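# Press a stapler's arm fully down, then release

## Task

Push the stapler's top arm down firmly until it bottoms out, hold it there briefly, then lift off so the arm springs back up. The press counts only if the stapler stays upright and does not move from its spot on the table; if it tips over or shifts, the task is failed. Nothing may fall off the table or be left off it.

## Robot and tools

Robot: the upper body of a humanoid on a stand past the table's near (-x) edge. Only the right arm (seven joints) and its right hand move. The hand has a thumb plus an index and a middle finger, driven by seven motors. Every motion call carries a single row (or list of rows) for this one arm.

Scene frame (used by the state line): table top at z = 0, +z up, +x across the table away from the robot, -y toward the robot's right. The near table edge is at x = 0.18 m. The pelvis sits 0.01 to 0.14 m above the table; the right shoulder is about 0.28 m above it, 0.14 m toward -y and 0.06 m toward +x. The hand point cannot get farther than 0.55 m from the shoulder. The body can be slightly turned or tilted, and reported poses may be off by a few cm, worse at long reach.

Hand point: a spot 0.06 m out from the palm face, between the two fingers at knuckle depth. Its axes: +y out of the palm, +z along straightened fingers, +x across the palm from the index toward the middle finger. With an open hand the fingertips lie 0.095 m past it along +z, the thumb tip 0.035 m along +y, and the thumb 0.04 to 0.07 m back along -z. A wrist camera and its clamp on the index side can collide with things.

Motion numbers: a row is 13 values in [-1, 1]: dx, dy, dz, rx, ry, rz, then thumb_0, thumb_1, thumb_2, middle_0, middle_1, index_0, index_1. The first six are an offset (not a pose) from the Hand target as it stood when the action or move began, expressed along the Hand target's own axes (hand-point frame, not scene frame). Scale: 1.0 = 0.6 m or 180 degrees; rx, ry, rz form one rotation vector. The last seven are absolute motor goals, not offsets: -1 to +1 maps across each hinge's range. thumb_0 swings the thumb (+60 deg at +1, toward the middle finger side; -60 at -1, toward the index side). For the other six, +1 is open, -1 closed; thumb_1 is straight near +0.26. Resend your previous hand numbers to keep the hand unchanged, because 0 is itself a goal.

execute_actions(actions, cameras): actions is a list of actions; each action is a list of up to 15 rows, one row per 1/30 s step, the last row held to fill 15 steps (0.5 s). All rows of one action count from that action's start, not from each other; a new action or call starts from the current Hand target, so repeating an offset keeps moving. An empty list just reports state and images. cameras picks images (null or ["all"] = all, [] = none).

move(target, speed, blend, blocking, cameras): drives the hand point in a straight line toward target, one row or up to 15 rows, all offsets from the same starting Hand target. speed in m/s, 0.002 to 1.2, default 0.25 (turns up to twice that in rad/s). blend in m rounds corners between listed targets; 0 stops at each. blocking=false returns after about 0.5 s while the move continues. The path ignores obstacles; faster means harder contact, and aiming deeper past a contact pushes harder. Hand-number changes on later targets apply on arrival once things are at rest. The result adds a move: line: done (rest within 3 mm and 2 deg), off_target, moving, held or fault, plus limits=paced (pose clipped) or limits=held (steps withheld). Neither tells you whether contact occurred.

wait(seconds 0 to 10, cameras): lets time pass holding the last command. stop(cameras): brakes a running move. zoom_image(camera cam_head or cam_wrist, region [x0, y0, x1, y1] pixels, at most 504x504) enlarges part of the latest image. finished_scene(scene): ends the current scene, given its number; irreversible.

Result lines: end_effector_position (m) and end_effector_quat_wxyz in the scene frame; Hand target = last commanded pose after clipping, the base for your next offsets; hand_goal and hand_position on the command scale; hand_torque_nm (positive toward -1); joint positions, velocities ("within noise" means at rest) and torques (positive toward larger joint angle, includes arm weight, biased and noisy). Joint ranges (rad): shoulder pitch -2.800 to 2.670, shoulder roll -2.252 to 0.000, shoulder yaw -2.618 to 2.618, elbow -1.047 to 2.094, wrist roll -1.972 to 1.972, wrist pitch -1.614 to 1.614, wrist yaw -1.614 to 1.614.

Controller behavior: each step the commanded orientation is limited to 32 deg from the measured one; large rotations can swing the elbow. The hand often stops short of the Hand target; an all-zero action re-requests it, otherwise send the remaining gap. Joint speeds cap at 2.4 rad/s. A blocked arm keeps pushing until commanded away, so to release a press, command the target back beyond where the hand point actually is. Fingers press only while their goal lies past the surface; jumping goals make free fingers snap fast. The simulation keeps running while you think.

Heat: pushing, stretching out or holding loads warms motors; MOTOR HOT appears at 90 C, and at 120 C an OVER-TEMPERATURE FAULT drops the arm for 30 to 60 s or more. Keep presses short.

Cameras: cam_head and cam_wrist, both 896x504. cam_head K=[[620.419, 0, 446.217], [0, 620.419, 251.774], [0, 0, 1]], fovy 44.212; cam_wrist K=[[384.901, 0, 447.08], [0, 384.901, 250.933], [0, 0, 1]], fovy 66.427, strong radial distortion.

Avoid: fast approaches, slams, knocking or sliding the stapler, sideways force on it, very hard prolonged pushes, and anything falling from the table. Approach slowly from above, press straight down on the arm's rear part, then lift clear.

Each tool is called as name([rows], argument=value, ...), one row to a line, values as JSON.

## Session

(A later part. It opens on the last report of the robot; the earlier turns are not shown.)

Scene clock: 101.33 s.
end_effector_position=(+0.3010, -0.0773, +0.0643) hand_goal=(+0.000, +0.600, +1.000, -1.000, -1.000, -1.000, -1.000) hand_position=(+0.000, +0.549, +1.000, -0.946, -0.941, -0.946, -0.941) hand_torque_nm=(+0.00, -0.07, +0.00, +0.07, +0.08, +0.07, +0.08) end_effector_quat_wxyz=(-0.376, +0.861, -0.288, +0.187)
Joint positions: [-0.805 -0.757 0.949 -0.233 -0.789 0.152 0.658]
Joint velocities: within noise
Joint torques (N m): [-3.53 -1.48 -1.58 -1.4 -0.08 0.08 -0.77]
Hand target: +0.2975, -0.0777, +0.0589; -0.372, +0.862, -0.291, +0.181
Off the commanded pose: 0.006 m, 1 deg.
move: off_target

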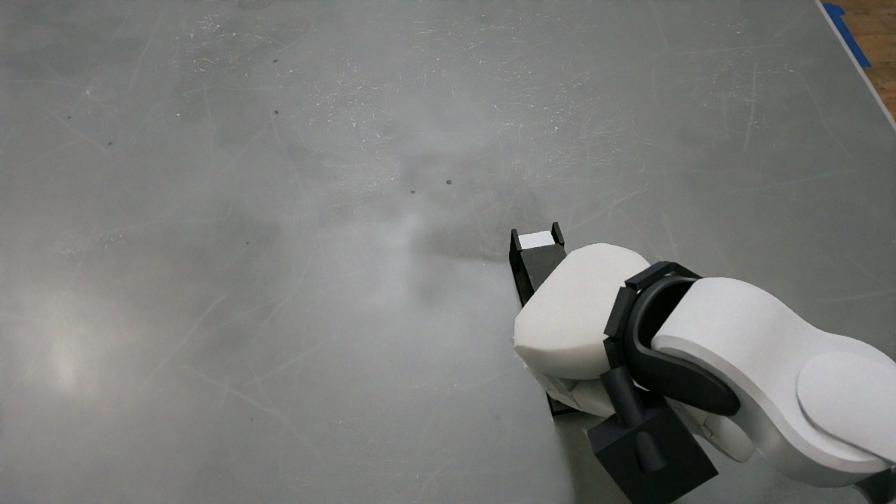

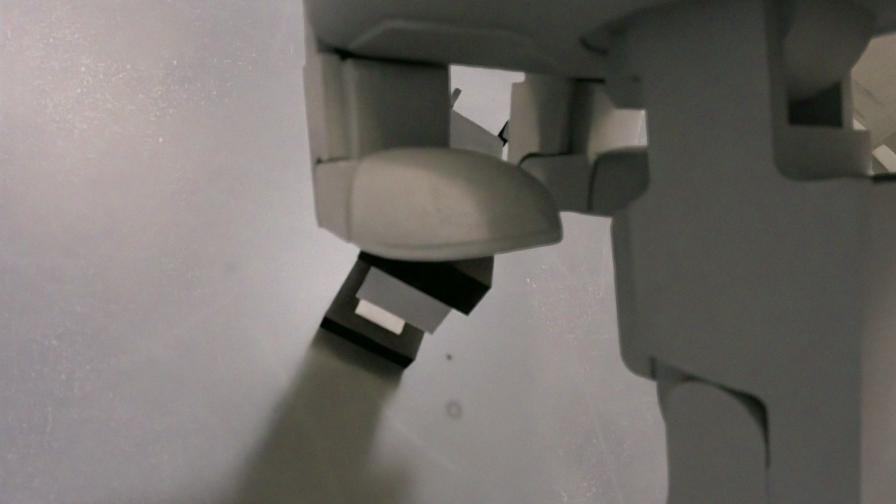

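move(target=[0.0186,0.0061,0.0156,0,0,0,0,0.6,1,-1,-1,-1,-1], speed=0.06)

move(target=[-0.0017,0.0149,0.0133,0,0,0,0,0.6,1,-1,-1,-1,-1], speed=0.06)

Scene clock: 103.43 s.
end_effector_position=(+0.3104, -0.0778, +0.0552) hand_goal=(+0.000, +0.600, +1.000, -1.000, -1.000, -1.000, -1.000) hand_position=(+0.000, +0.549, +1.000, -0.946, -0.941, -0.971, -0.941) hand_torque_nm=(+0.00, -0.07, +0.00, +0.07, +0.08, +0.04, +0.08) end_effector_quat_wxyz=(-0.383, +0.859, -0.285, +0.184)
Joint positions: [-0.819 -0.736 0.949 -0.13 -0.778 0.083 0.594]
Joint velocities: within noise
Joint torques (N m): [-4.51 -1.9 -1.77 -0.25 0.17 0.01 -0.22]
Hand target: +0.3097, -0.0818, +0.0511; -0.372, +0.862, -0.291, +0.181
Off the commanded pose: 0.006 m, 1 deg.
move: off_target

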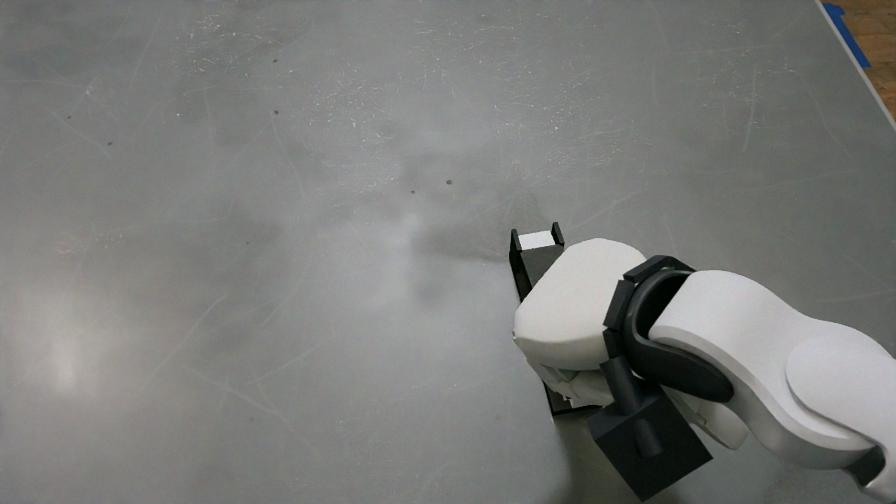

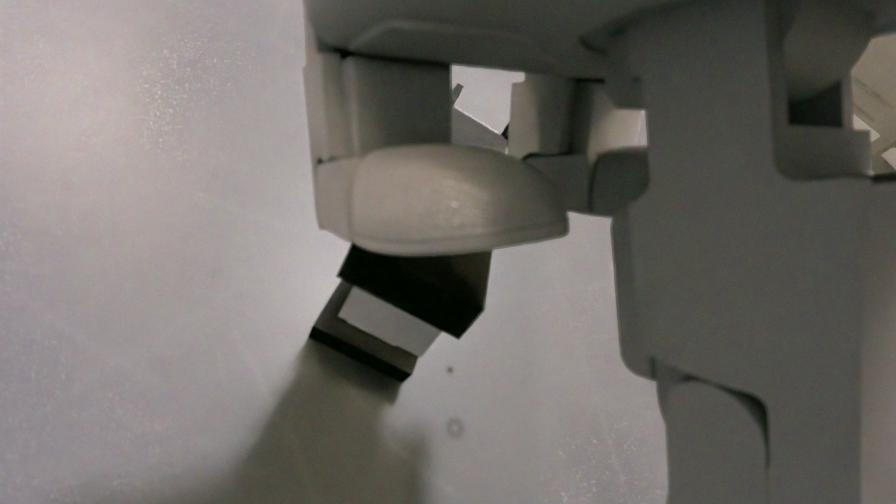

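Scene clock: 104.23 s.
end_effector_position=(+0.3146, -0.0755, +0.0490) hand_goal=(+0.000, +0.600, +1.000, -1.000, -1.000, -1.000, -1.000) hand_position=(+0.000, +0.549, +1.000, -0.946, -0.941, -0.997, -0.941) hand_torque_nm=(+0.00, -0.07, +0.00, +0.07, +0.08, +0.00, +0.08) end_effector_quat_wxyz=(-0.392, +0.853, -0.289, +0.186)
Joint positions: [-0.819 -0.718 0.955 -0.079 -0.778 0.069 0.544]
Joint velocities: within noise
Joint torques (N m): [-3.92 -1.8 -0.87 0 -0.33 0.01 -0.12]
Hand target: +0.3098, -0.0818, +0.0391; -0.372, +0.862, -0.291, +0.181
Off the commanded pose: 0.013 m, 3 deg.
move: off_target

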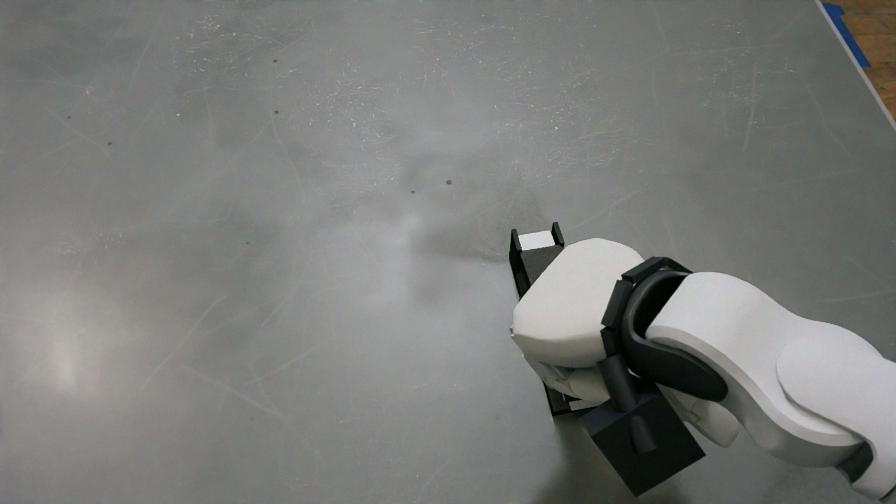

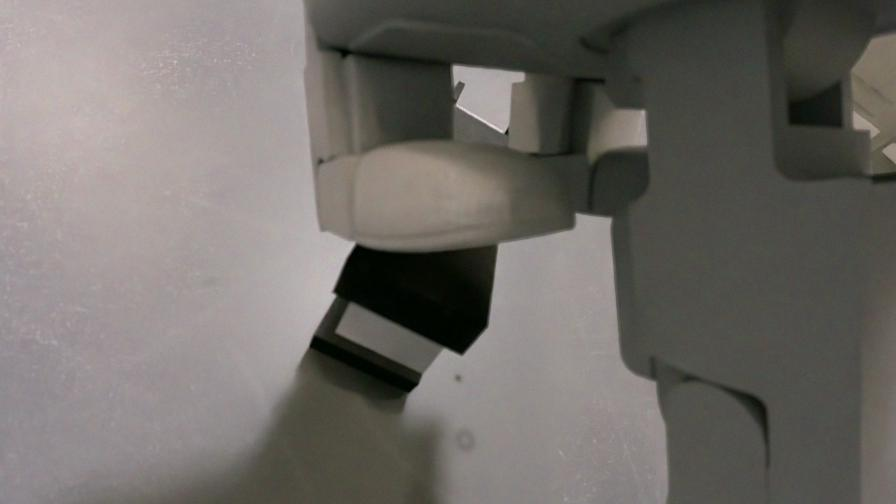

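move(target=[-0.0025,0.0224,0.0199,0,0,0,0,0.6,1,-1,-1,-1,-1], speed=0.06)

move(target=[-0.0025,0.0224,0.0199,0,0,0,0,0.6,1,-1,-1,-1,-1], speed=0.06)

Scene clock: 107.00 s.
end_effector_position=(+0.3209, -0.0720, +0.0377) hand_goal=(+0.000, +0.600, +1.000, -1.000, -1.000, -1.000, -1.000) hand_position=(+0.000, +0.549, +1.000, -0.946, -0.941, -0.997, -0.941) hand_torque_nm=(+0.00, -0.07, +0.00, +0.07, +0.08, +0.00, +0.08) end_effector_quat_wxyz=(-0.403, +0.848, -0.285, +0.194)
Joint positions: [-0.819 -0.684 0.976 0.001 -0.805 0.051 0.465]
Joint velocities: within noise
Joint torques (N m): [-3.17 -1.8 -0.28 0.81 -0.21 -0.06 0.25]
Hand target: +0.3101, -0.0819, +0.0211; -0.372, +0.862, -0.291, +0.181
Off the commanded pose: 0.022 m, 4 deg.
move: off_target

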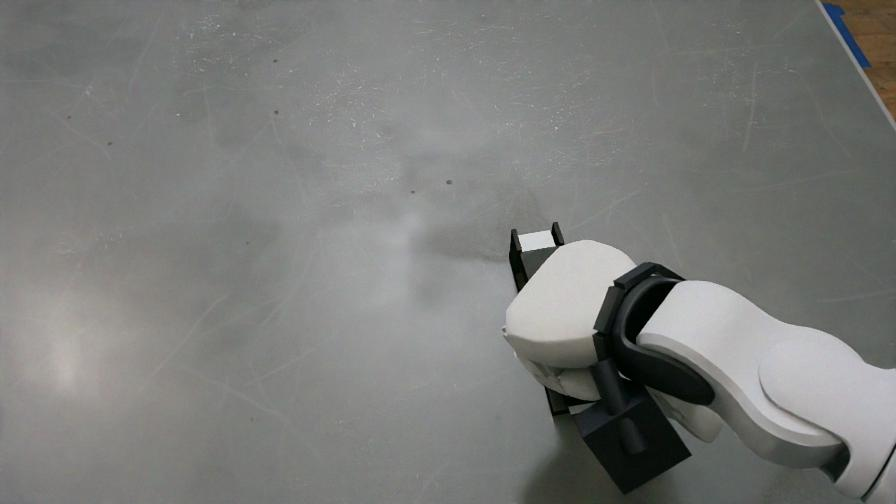

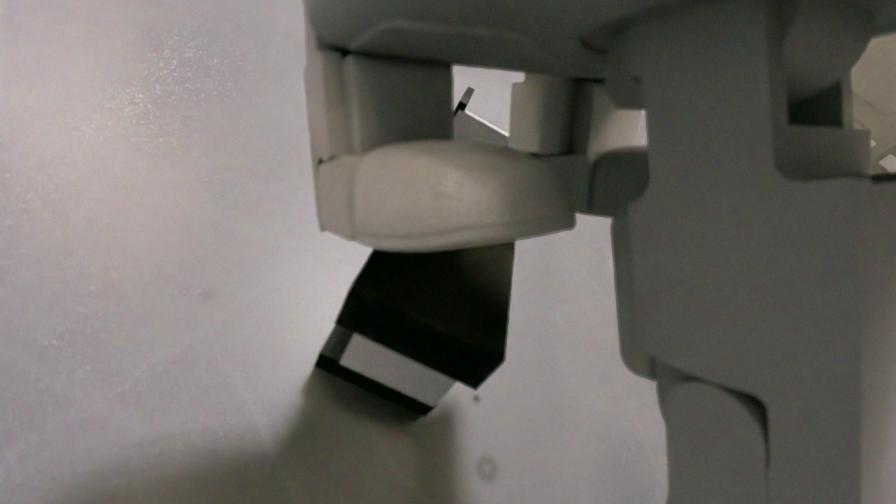

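Scene clock: 108.10 s.
end_effector_position=(+0.3280, -0.0618, +0.0294) hand_goal=(+0.000, +0.600, +1.000, -1.000, -1.000, -1.000, -1.000) hand_position=(+0.000, +0.549, +1.000, -0.971, -0.941, -0.997, -0.943) hand_torque_nm=(+0.00, -0.07, +0.00, +0.04, +0.08, +0.00, +0.08) end_effector_quat_wxyz=(-0.419, +0.844, -0.269, +0.201)
Joint positions: [-0.842 -0.639 1.015 0.083 -0.827 0.033 0.379]
Joint velocities: within noise
Joint torques (N m): [-1.53 -2.6 -0.13 1.73 0.13 0.25 0.73]
Hand target: +0.3103, -0.0819, +0.0030; -0.372, +0.862, -0.291, +0.181
Off the commanded pose: 0.038 m, 7 deg.
move: off_target

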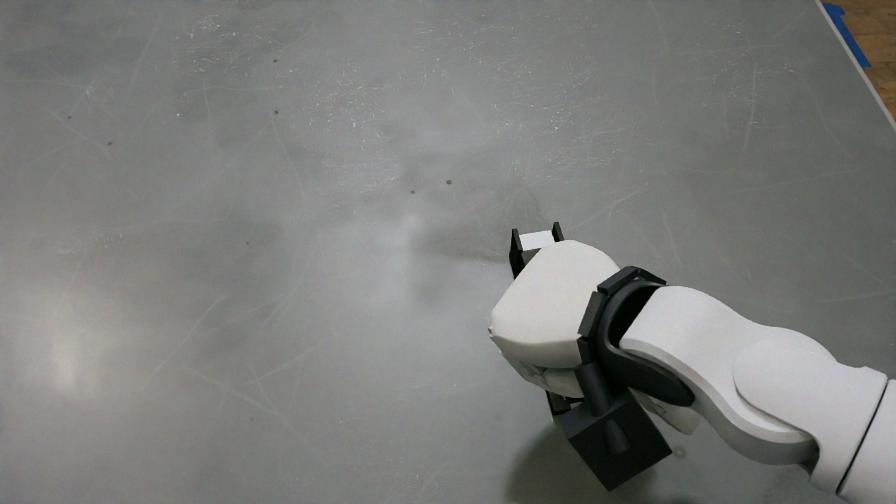

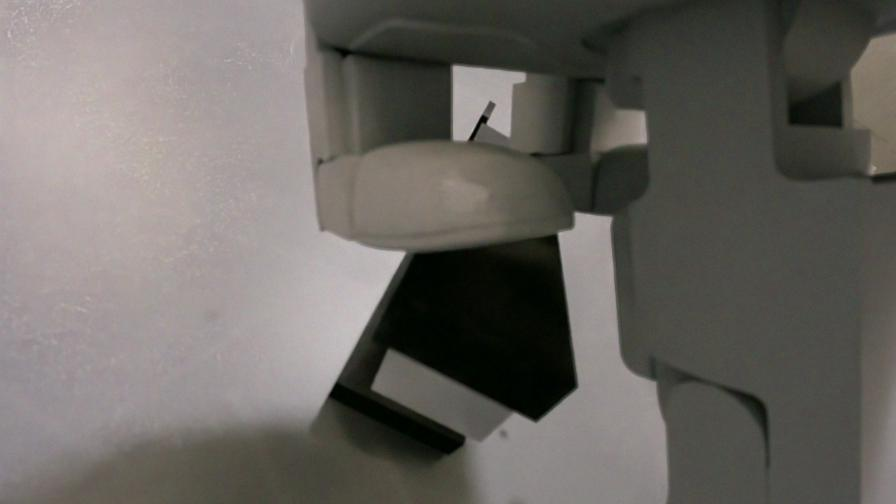

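move([
  [0.0095,-0.0997,-0.038,0,0,0,0,0.6,1,-1,-1,-1,-1],
  [0.0075,-0.09,-0.092,0,0,0,0,0.6,1,-1,-1,-1,-1],
], speed=0.1)

Scene clock: 112.07 s.
end_effector_position=(+0.3078, -0.0823, +0.0821) hand_goal=(+0.000, +0.600, +1.000, -1.000, -1.000, -1.000, -1.000) hand_position=(+0.000, +0.549, +1.000, -0.971, -0.941, -0.997, -0.944) hand_torque_nm=(+0.00, -0.07, +0.00, +0.04, +0.08, +0.00, +0.08) end_effector_quat_wxyz=(-0.374, +0.863, -0.285, +0.186)
Joint positions: [-0.861 -0.803 0.928 -0.259 -0.721 0.138 0.698]
Joint velocities: within noise
Joint torques (N m): [-3.44 -2.81 -2.36 -3.09 0.21 0.25 -0.59]
Hand target: +0.3043, -0.0846, +0.0801; -0.372, +0.862, -0.291, +0.181
Off the commanded pose: 0.005 m, 1 deg.
move: off_target

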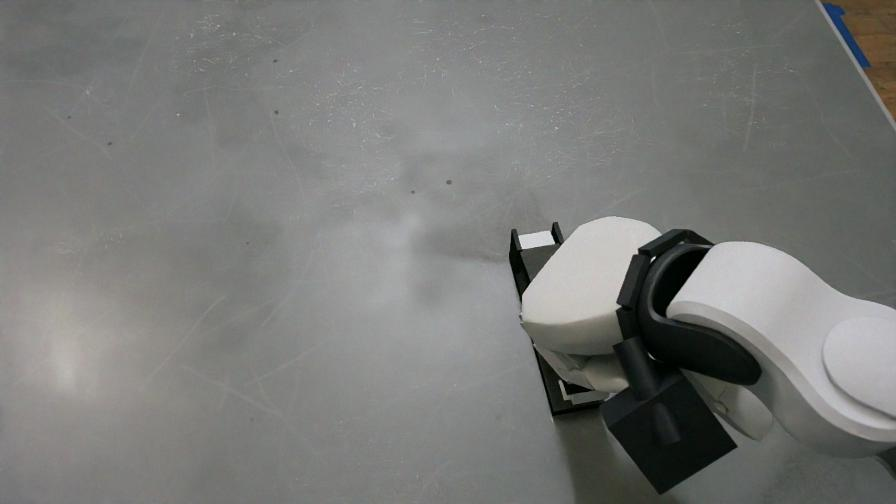

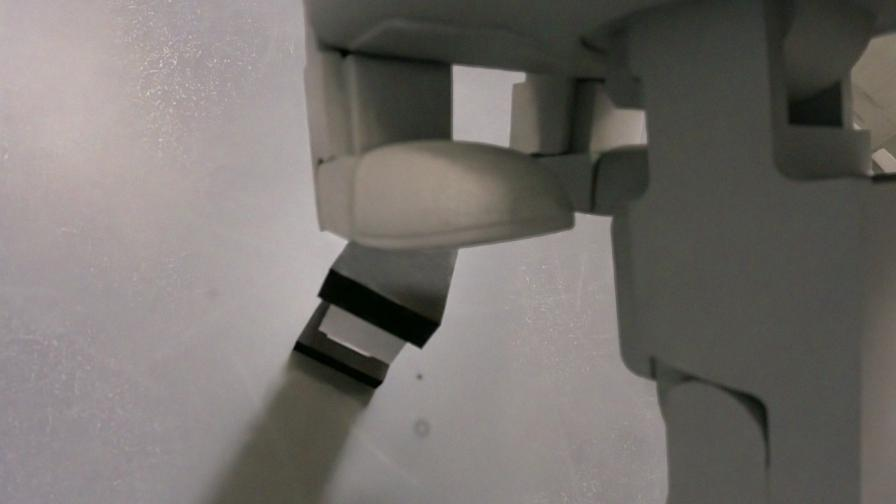

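move(target=[0.006,-0.02,0.011,-0.13,0,0,0,0.6,1,-1,-1,-1,-1], speed=0.15)

Scene clock: 116.17 s.
end_effector_position=(+0.3111, -0.0790, +0.0812) hand_goal=(+0.000, +0.600, +1.000, -1.000, -1.000, -1.000, -1.000) hand_position=(+0.000, +0.549, +1.000, -0.971, -0.941, -0.997, -0.944) hand_torque_nm=(+0.00, -0.07, +0.00, +0.04, +0.08, +0.00, +0.08) end_effector_quat_wxyz=(-0.188, +0.920, -0.325, +0.113)
Joint positions: [-1.081 -0.519 0.966 0.126 -0.696 0.093 1.129]
Joint velocities: within noise
Joint torques (N m): [-6.89 -1 -2.03 -1.05 0.05 -0.13 -0.09]
Hand target: +0.3150, -0.0767, +0.0851; -0.190, +0.920, -0.322, +0.118
Off the commanded pose: 0.006 m, 1 deg.
move: off_target

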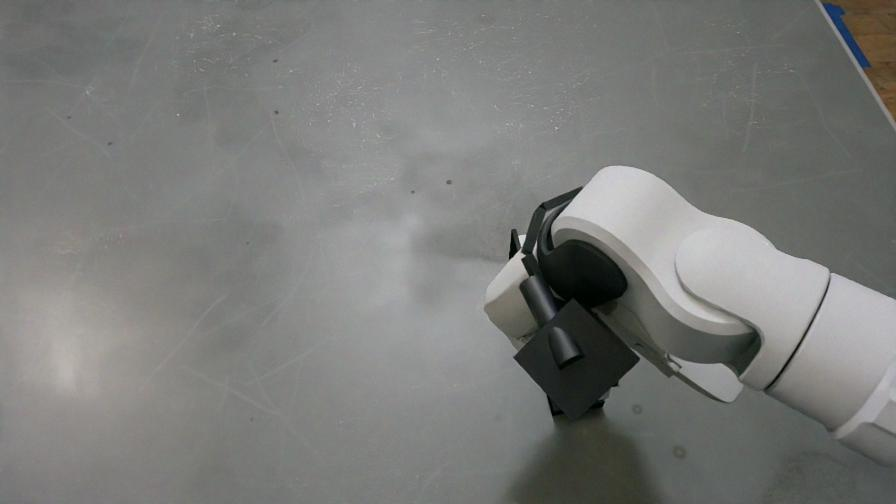

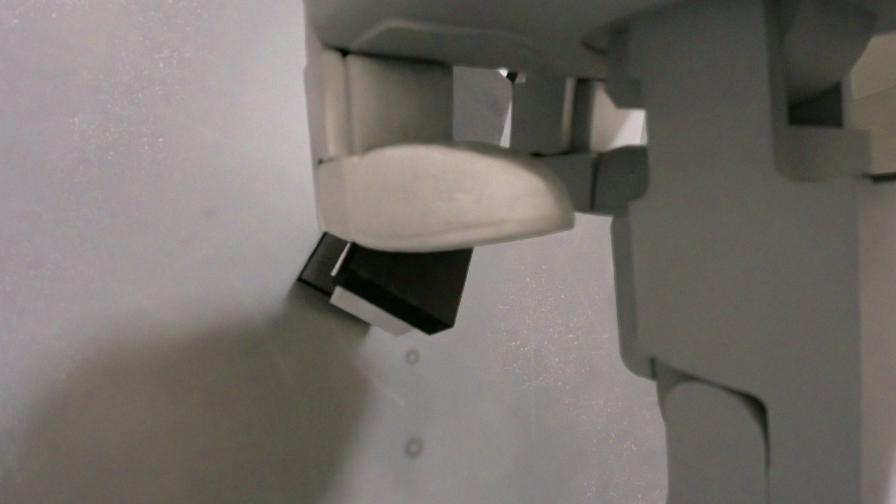

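move(target=[-0.004,0.0177,0.0375,0,0,0,0,0.6,1,-1,-1,-1,-1], speed=0.06)

move(target=[-0.0016,0.0071,0.015,0,0,0,0,0.6,1,-1,-1,-1,-1], speed=0.06)

Scene clock: 119.97 s.
end_effector_position=(+0.3191, -0.0752, +0.0660) hand_goal=(+0.000, +0.600, +1.000, -1.000, -1.000, -1.000, -1.000) hand_position=(+0.000, +0.549, +1.000, -0.971, -0.941, -0.997, -0.944) hand_torque_nm=(+0.00, -0.07, +0.00, +0.04, +0.08, +0.00, +0.08) end_effector_quat_wxyz=(-0.198, +0.918, -0.322, +0.124)
Joint positions: [-1.081 -0.484 0.995 0.222 -0.72 0.064 1.036]
Joint velocities: within noise
Joint torques (N m): [-4.84 -1.04 -1.2 -0.79 -0.01 -0.11 -0.33]
Hand target: +0.3150, -0.0767, +0.0601; -0.190, +0.920, -0.322, +0.118
Off the commanded pose: 0.007 m, 1 deg.
move: off_target

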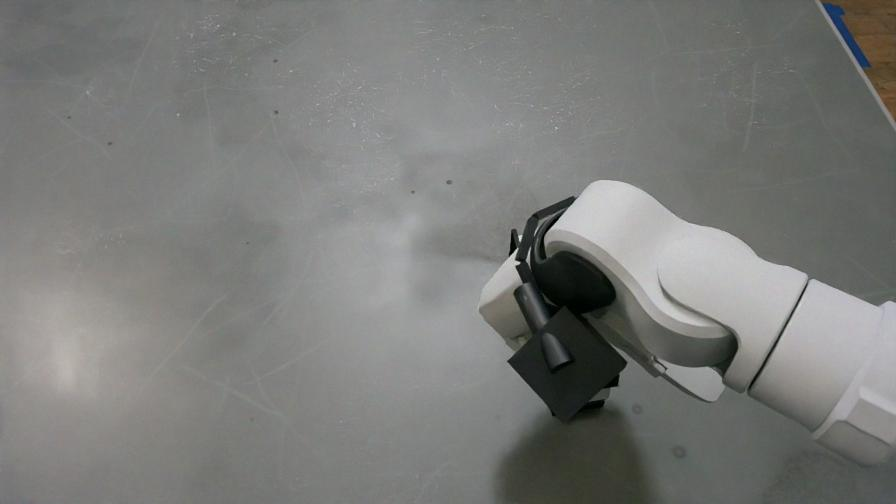

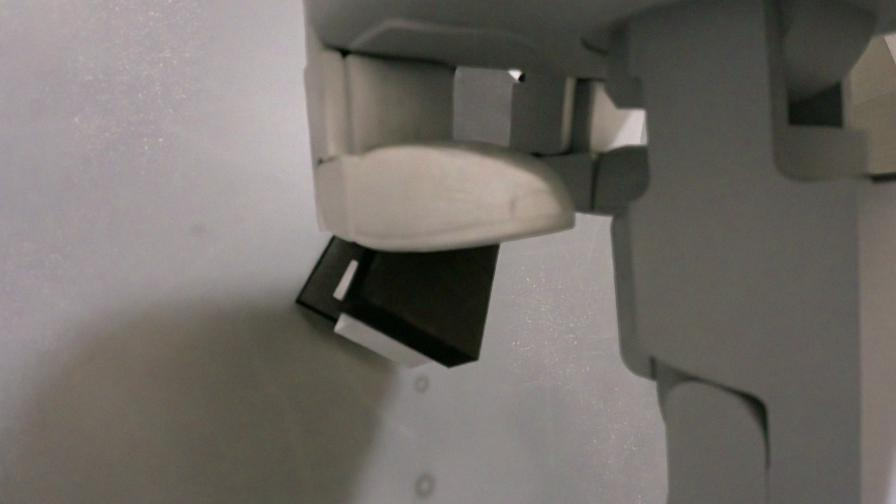

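Scene clock: 120.80 s.
end_effector_position=(+0.3208, -0.0721, +0.0588) hand_goal=(+0.000, +0.600, +1.000, -1.000, -1.000, -1.000, -1.000) hand_position=(+0.000, +0.549, +1.000, -0.971, -0.941, -0.997, -0.944) hand_torque_nm=(+0.00, -0.07, +0.00, +0.04, +0.08, +0.00, +0.08) end_effector_quat_wxyz=(-0.205, +0.916, -0.320, +0.126)
Joint positions: [-1.081 -0.469 1.013 0.26 -0.72 0.055 0.99]
Joint velocities: within noise
Joint torques (N m): [-4.45 -1.15 -0.88 -0.23 -0.1 -0.1 -0.24]
Hand target: +0.3150, -0.0767, +0.0501; -0.190, +0.920, -0.322, +0.118
Off the commanded pose: 0.011 m, 2 deg.
move: off_target

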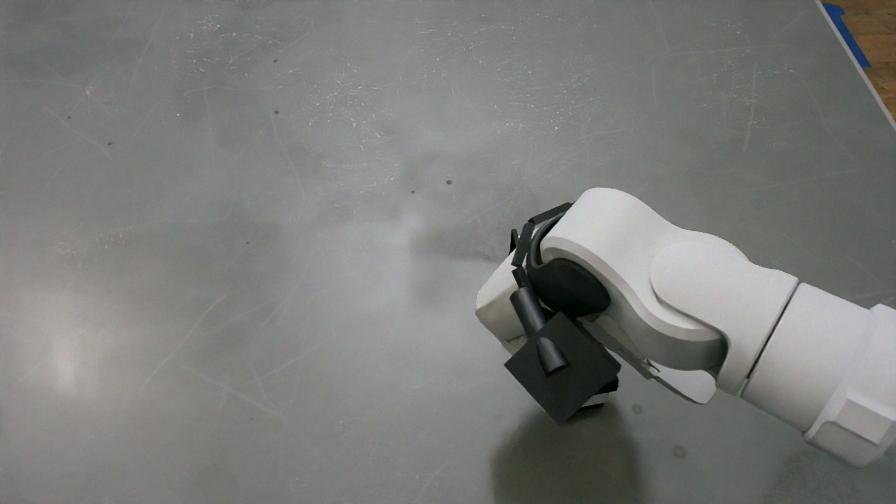

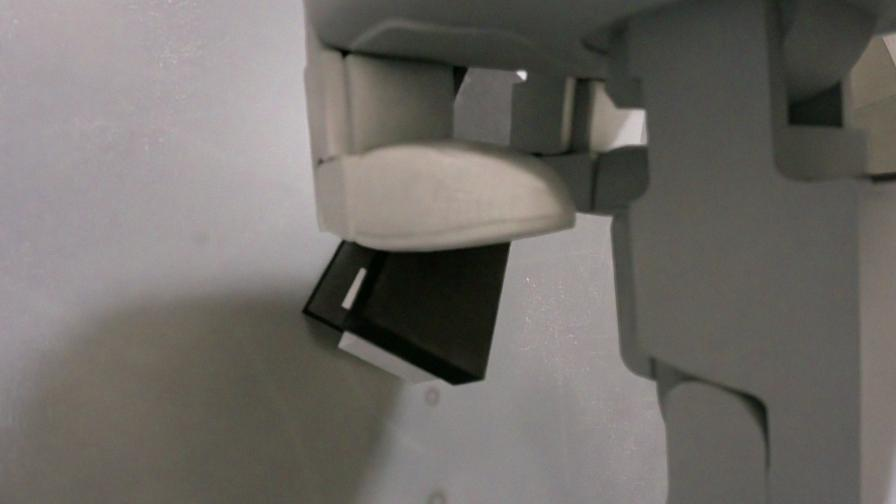

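move(target=[-0.009,0.031,0.012,0,0,0,0,0.6,1,-1,-1,-1,-1], speed=0.06)

Scene clock: 122.83 s.
end_effector_position=(+0.3187, -0.0711, +0.0525) hand_goal=(+0.000, +0.600, +1.000, -1.000, -1.000, -1.000, -1.000) hand_position=(+0.000, +0.549, +1.000, -0.971, -0.941, -0.997, -0.944) hand_torque_nm=(+0.00, -0.07, +0.00, +0.04, +0.08, +0.00, +0.08) end_effector_quat_wxyz=(-0.220, +0.914, -0.312, +0.137)
Joint positions: [-1.05 -0.485 1.031 0.217 -0.747 0.076 0.94]
Joint velocities: within noise
Joint torques (N m): [-2 -2.59 -0.43 -1.33 0.02 0.08 0.19]
Hand target: +0.3031, -0.0847, +0.0352; -0.190, +0.920, -0.322, +0.118
Off the commanded pose: 0.027 m, 4 deg.
move: off_target

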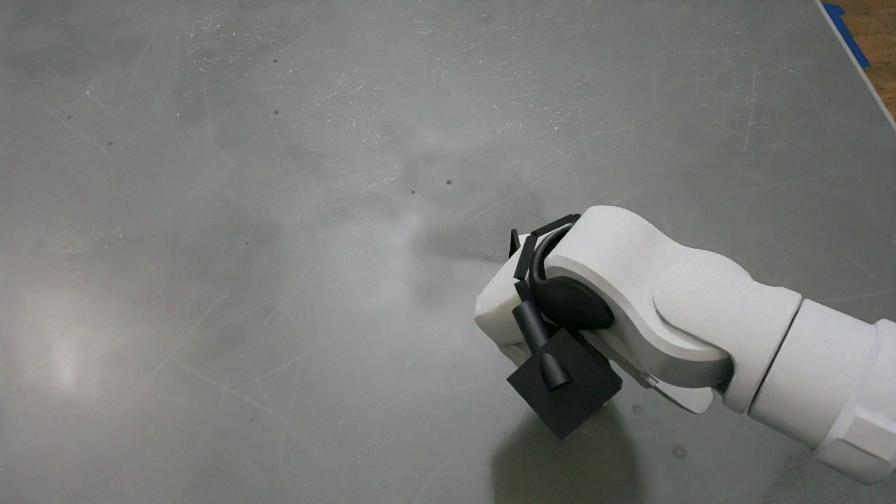

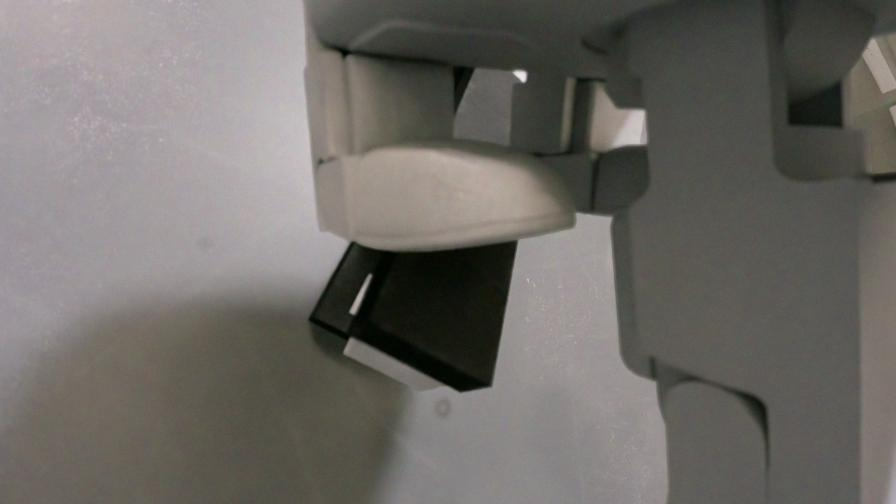

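move(target=[-0.0025,0.0098,0.0507,0,0,0,0,0.6,1,-1,-1,-1,-1], speed=0.06)

Scene clock: 125.23 s.
end_effector_position=(+0.3330, -0.0663, +0.0335) hand_goal=(+0.000, +0.600, +1.000, -1.000, -1.000, -1.000, -1.000) hand_position=(+0.000, +0.549, +1.000, -0.999, -0.942, -0.997, -0.944) hand_torque_nm=(+0.00, -0.07, +0.00, +0.00, +0.08, +0.00, +0.08) end_effector_quat_wxyz=(-0.227, +0.911, -0.309, +0.152)
Joint positions: [-1.078 -0.411 1.071 0.409 -0.765 0.026 0.811]
Joint velocities: within noise
Joint torques (N m): [-0.96 -0.93 0.33 1.87 0.27 -0.26 -0.12]
Hand target: +0.3091, -0.0796, +0.0052; -0.190, +0.920, -0.322, +0.118
Off the commanded pose: 0.039 m, 6 deg.
move: off_target

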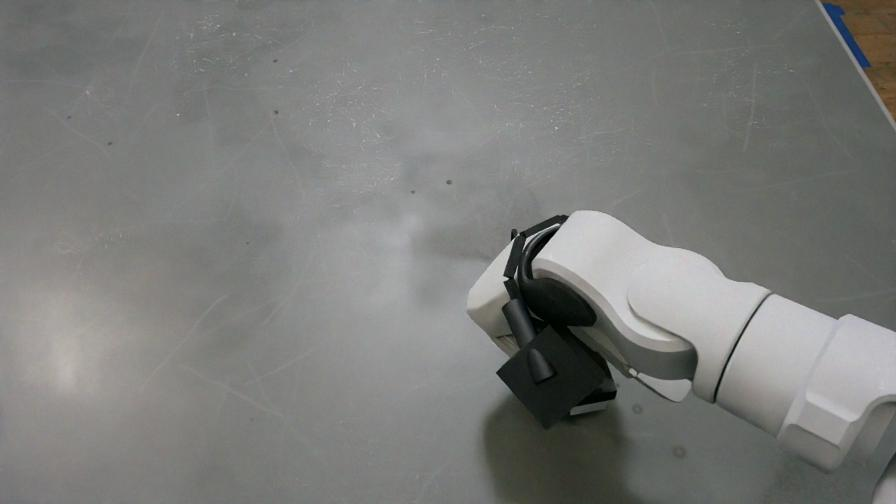

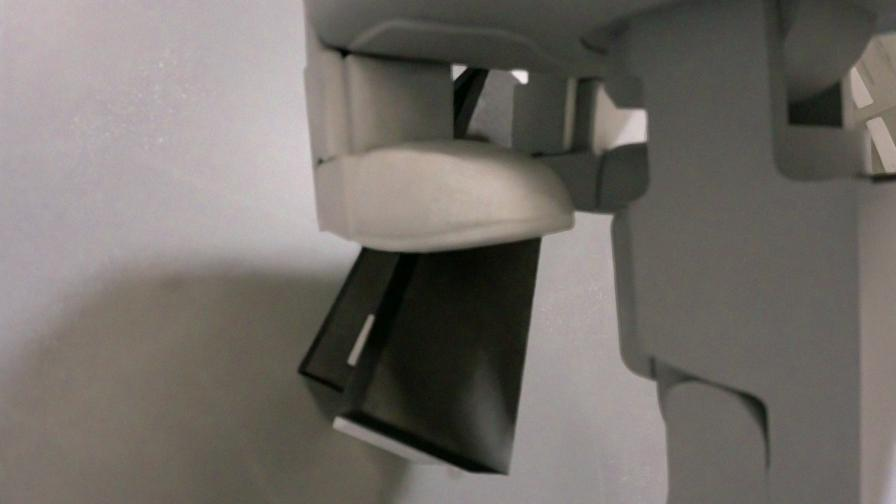

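zoom_image(camera="cam_wrist", region=[250, 50, 620, 500])

Scaled by 1.120 from the camera's 896x504 image, which has a finer 1280x720 frame.

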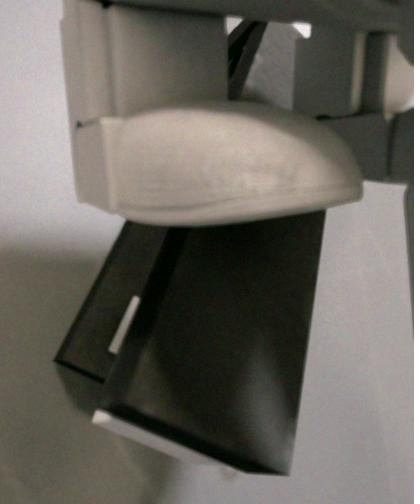

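move(target=[-0.0057,0.0415,0.0353,0,0,0,0,0.6,1,-1,-1,-1,-1], speed=0.08)

Scene clock: 129.80 s.
end_effector_position=(+0.3384, -0.0660, +0.0216) hand_goal=(+0.000, +0.600, +1.000, -1.000, -1.000, -1.000, -1.000) hand_position=(+0.000, +0.549, +1.000, -1.000, -0.941, -0.997, -0.944) hand_torque_nm=(+0.00, -0.07, +0.00, +0.00, +0.08, +0.00, +0.08) end_effector_quat_wxyz=(-0.250, +0.905, -0.298, +0.171)
Joint positions: [-1.056 -0.408 1.091 0.444 -0.797 0.018 0.702]
Joint velocities: within noise
Joint torques (N m): [1.75 -1.01 1.38 4.28 0.43 -0.44 0.12]
Hand target: +0.3001, -0.0896, -0.0248; -0.190, +0.920, -0.322, +0.118
Off the commanded pose: 0.065 m, 10 deg.
move: off_target

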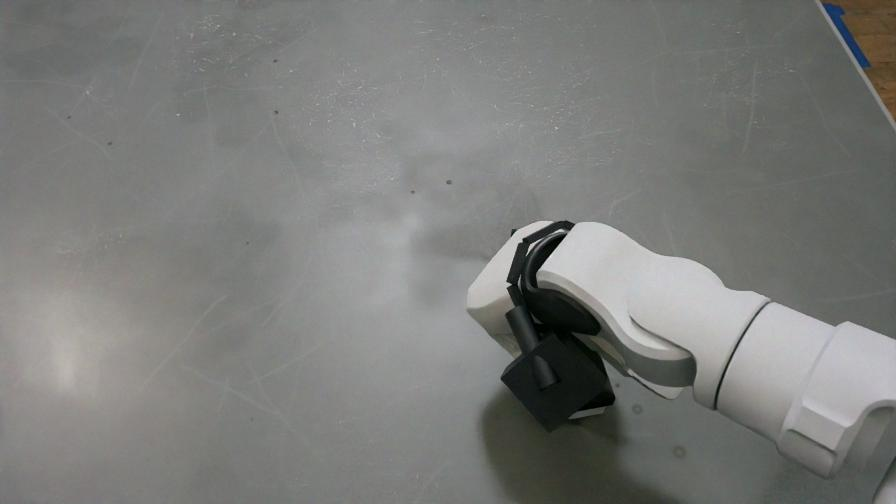

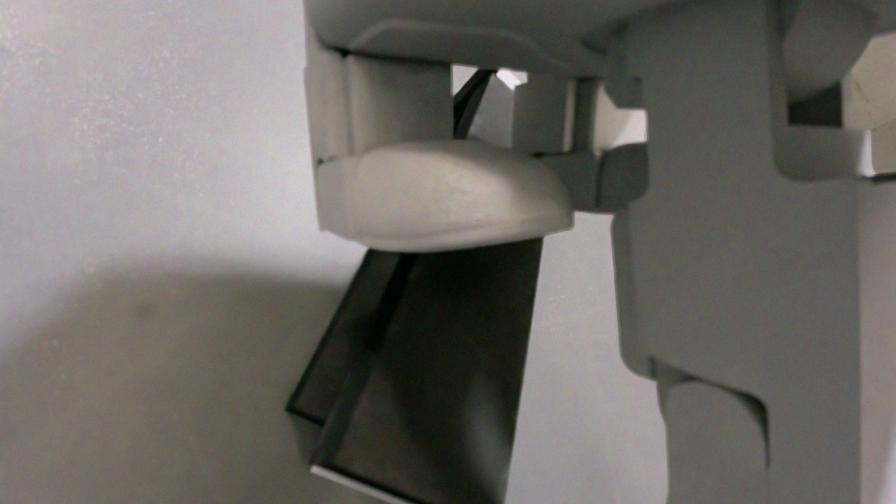

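move(target=[-0.0032,0.0142,0.03,0,0,0,0,0.6,1,-1,-1,-1,-1], speed=0.08)

zoom_image(camera="cam_wrist", region=[250, 50, 620, 500])

Scene clock: 131.93 s.
end_effector_position=(+0.3536, -0.0630, +0.0178) hand_goal=(+0.000, +0.600, +1.000, -1.000, -1.000, -1.000, -1.000) hand_position=(+0.000, +0.549, +1.000, -1.001, -0.941, -0.997, -0.944) hand_torque_nm=(+0.00, -0.07, +0.00, +0.00, +0.08, +0.00, +0.08) end_effector_quat_wxyz=(-0.262, +0.898, -0.296, +0.193)
Joint positions: [-1.084 -0.365 1.096 0.557 -0.818 -0.004 0.619]
Joint velocities: within noise
Joint torques (N m): [4.08 -0.36 2.14 5.12 0.64 -1 0.44]
Hand target: +0.3001, -0.0897, -0.0448; -0.190, +0.920, -0.322, +0.118
Off the commanded pose: 0.087 m, 12 deg.
move: off_target

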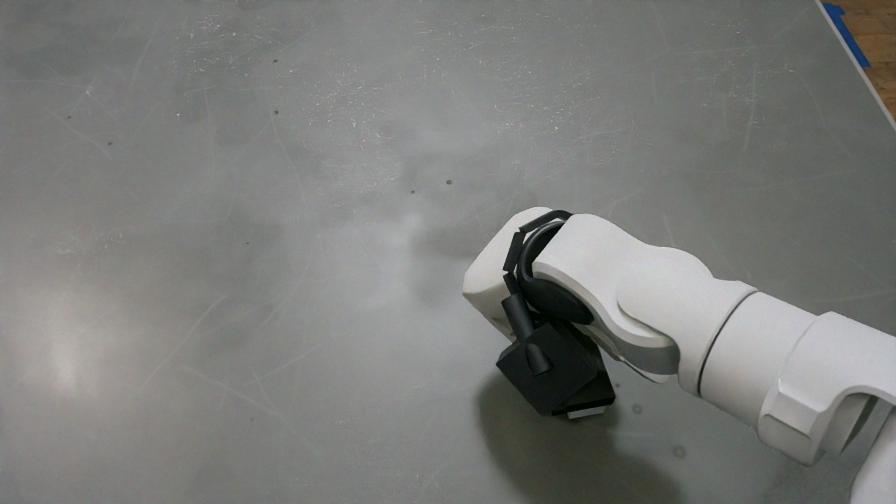

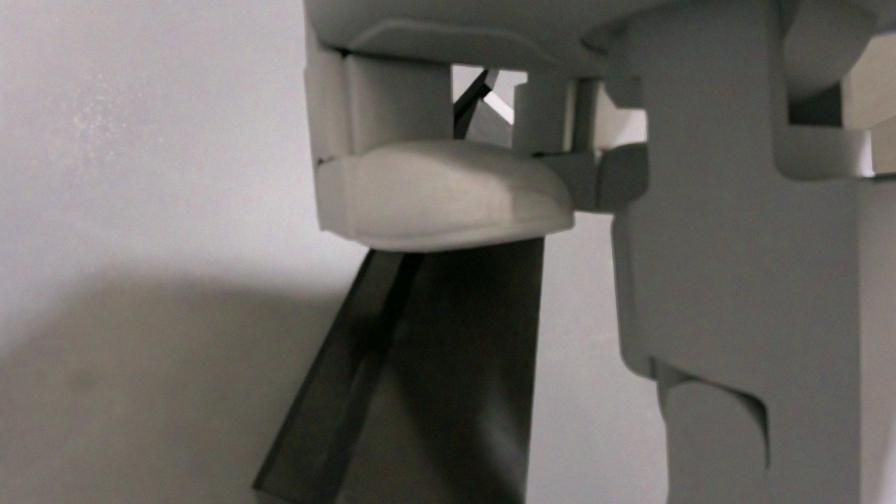

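Scaled by 1.120 from the camera's 896x504 image, which has a finer 1280x720 frame.

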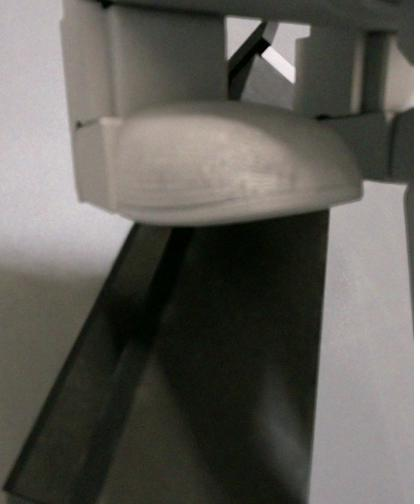

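move([
  [0.0485,-0.1445,-0.121,0,0,0,0,0.6,1,-1,-1,-1,-1],
  [0.0267,-0.131,-0.222,0,0,0,0,0.6,1,-1,-1,-1,-1],
], speed=0.1)

Scene clock: 135.73 s.
end_effector_position=(+0.3142, -0.0772, +0.1139) hand_goal=(+0.000, +0.600, +1.000, -1.000, -1.000, -1.000, -1.000) hand_position=(+0.000, +0.549, +1.000, -1.001, -0.942, -0.997, -0.944) hand_torque_nm=(+0.00, -0.07, +0.00, +0.00, +0.08, +0.00, +0.08) end_effector_quat_wxyz=(-0.191, +0.921, -0.316, +0.127)
Joint positions: [-1.179 -0.582 0.993 0.01 -0.619 0.168 1.192]
Joint velocities: within noise
Joint torques (N m): [-4.32 -2.32 -2.27 -2.52 0.22 0.2 -0.3]
Hand target: +0.3100, -0.0795, +0.1100; -0.190, +0.920, -0.322, +0.118
Off the commanded pose: 0.006 m, 1 deg.
move: off_target

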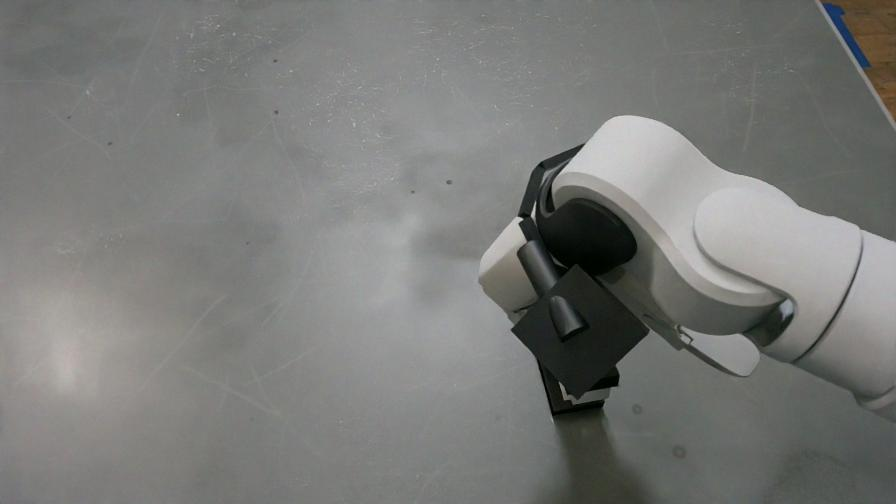

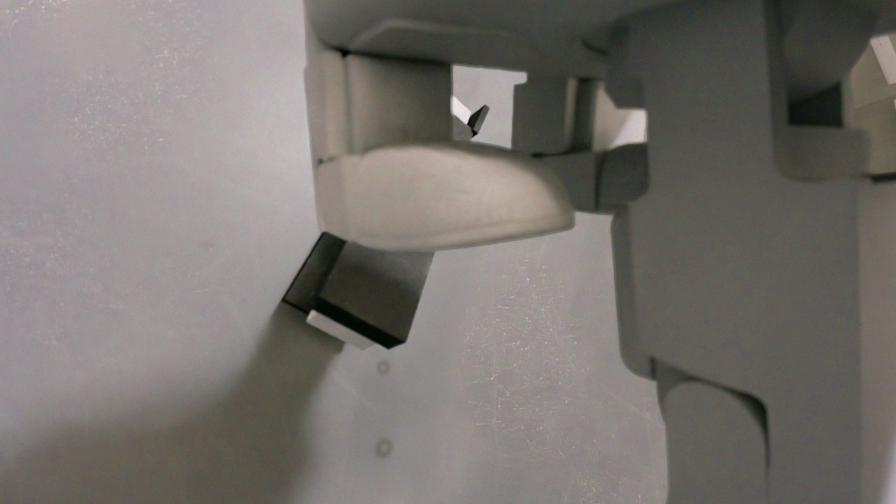

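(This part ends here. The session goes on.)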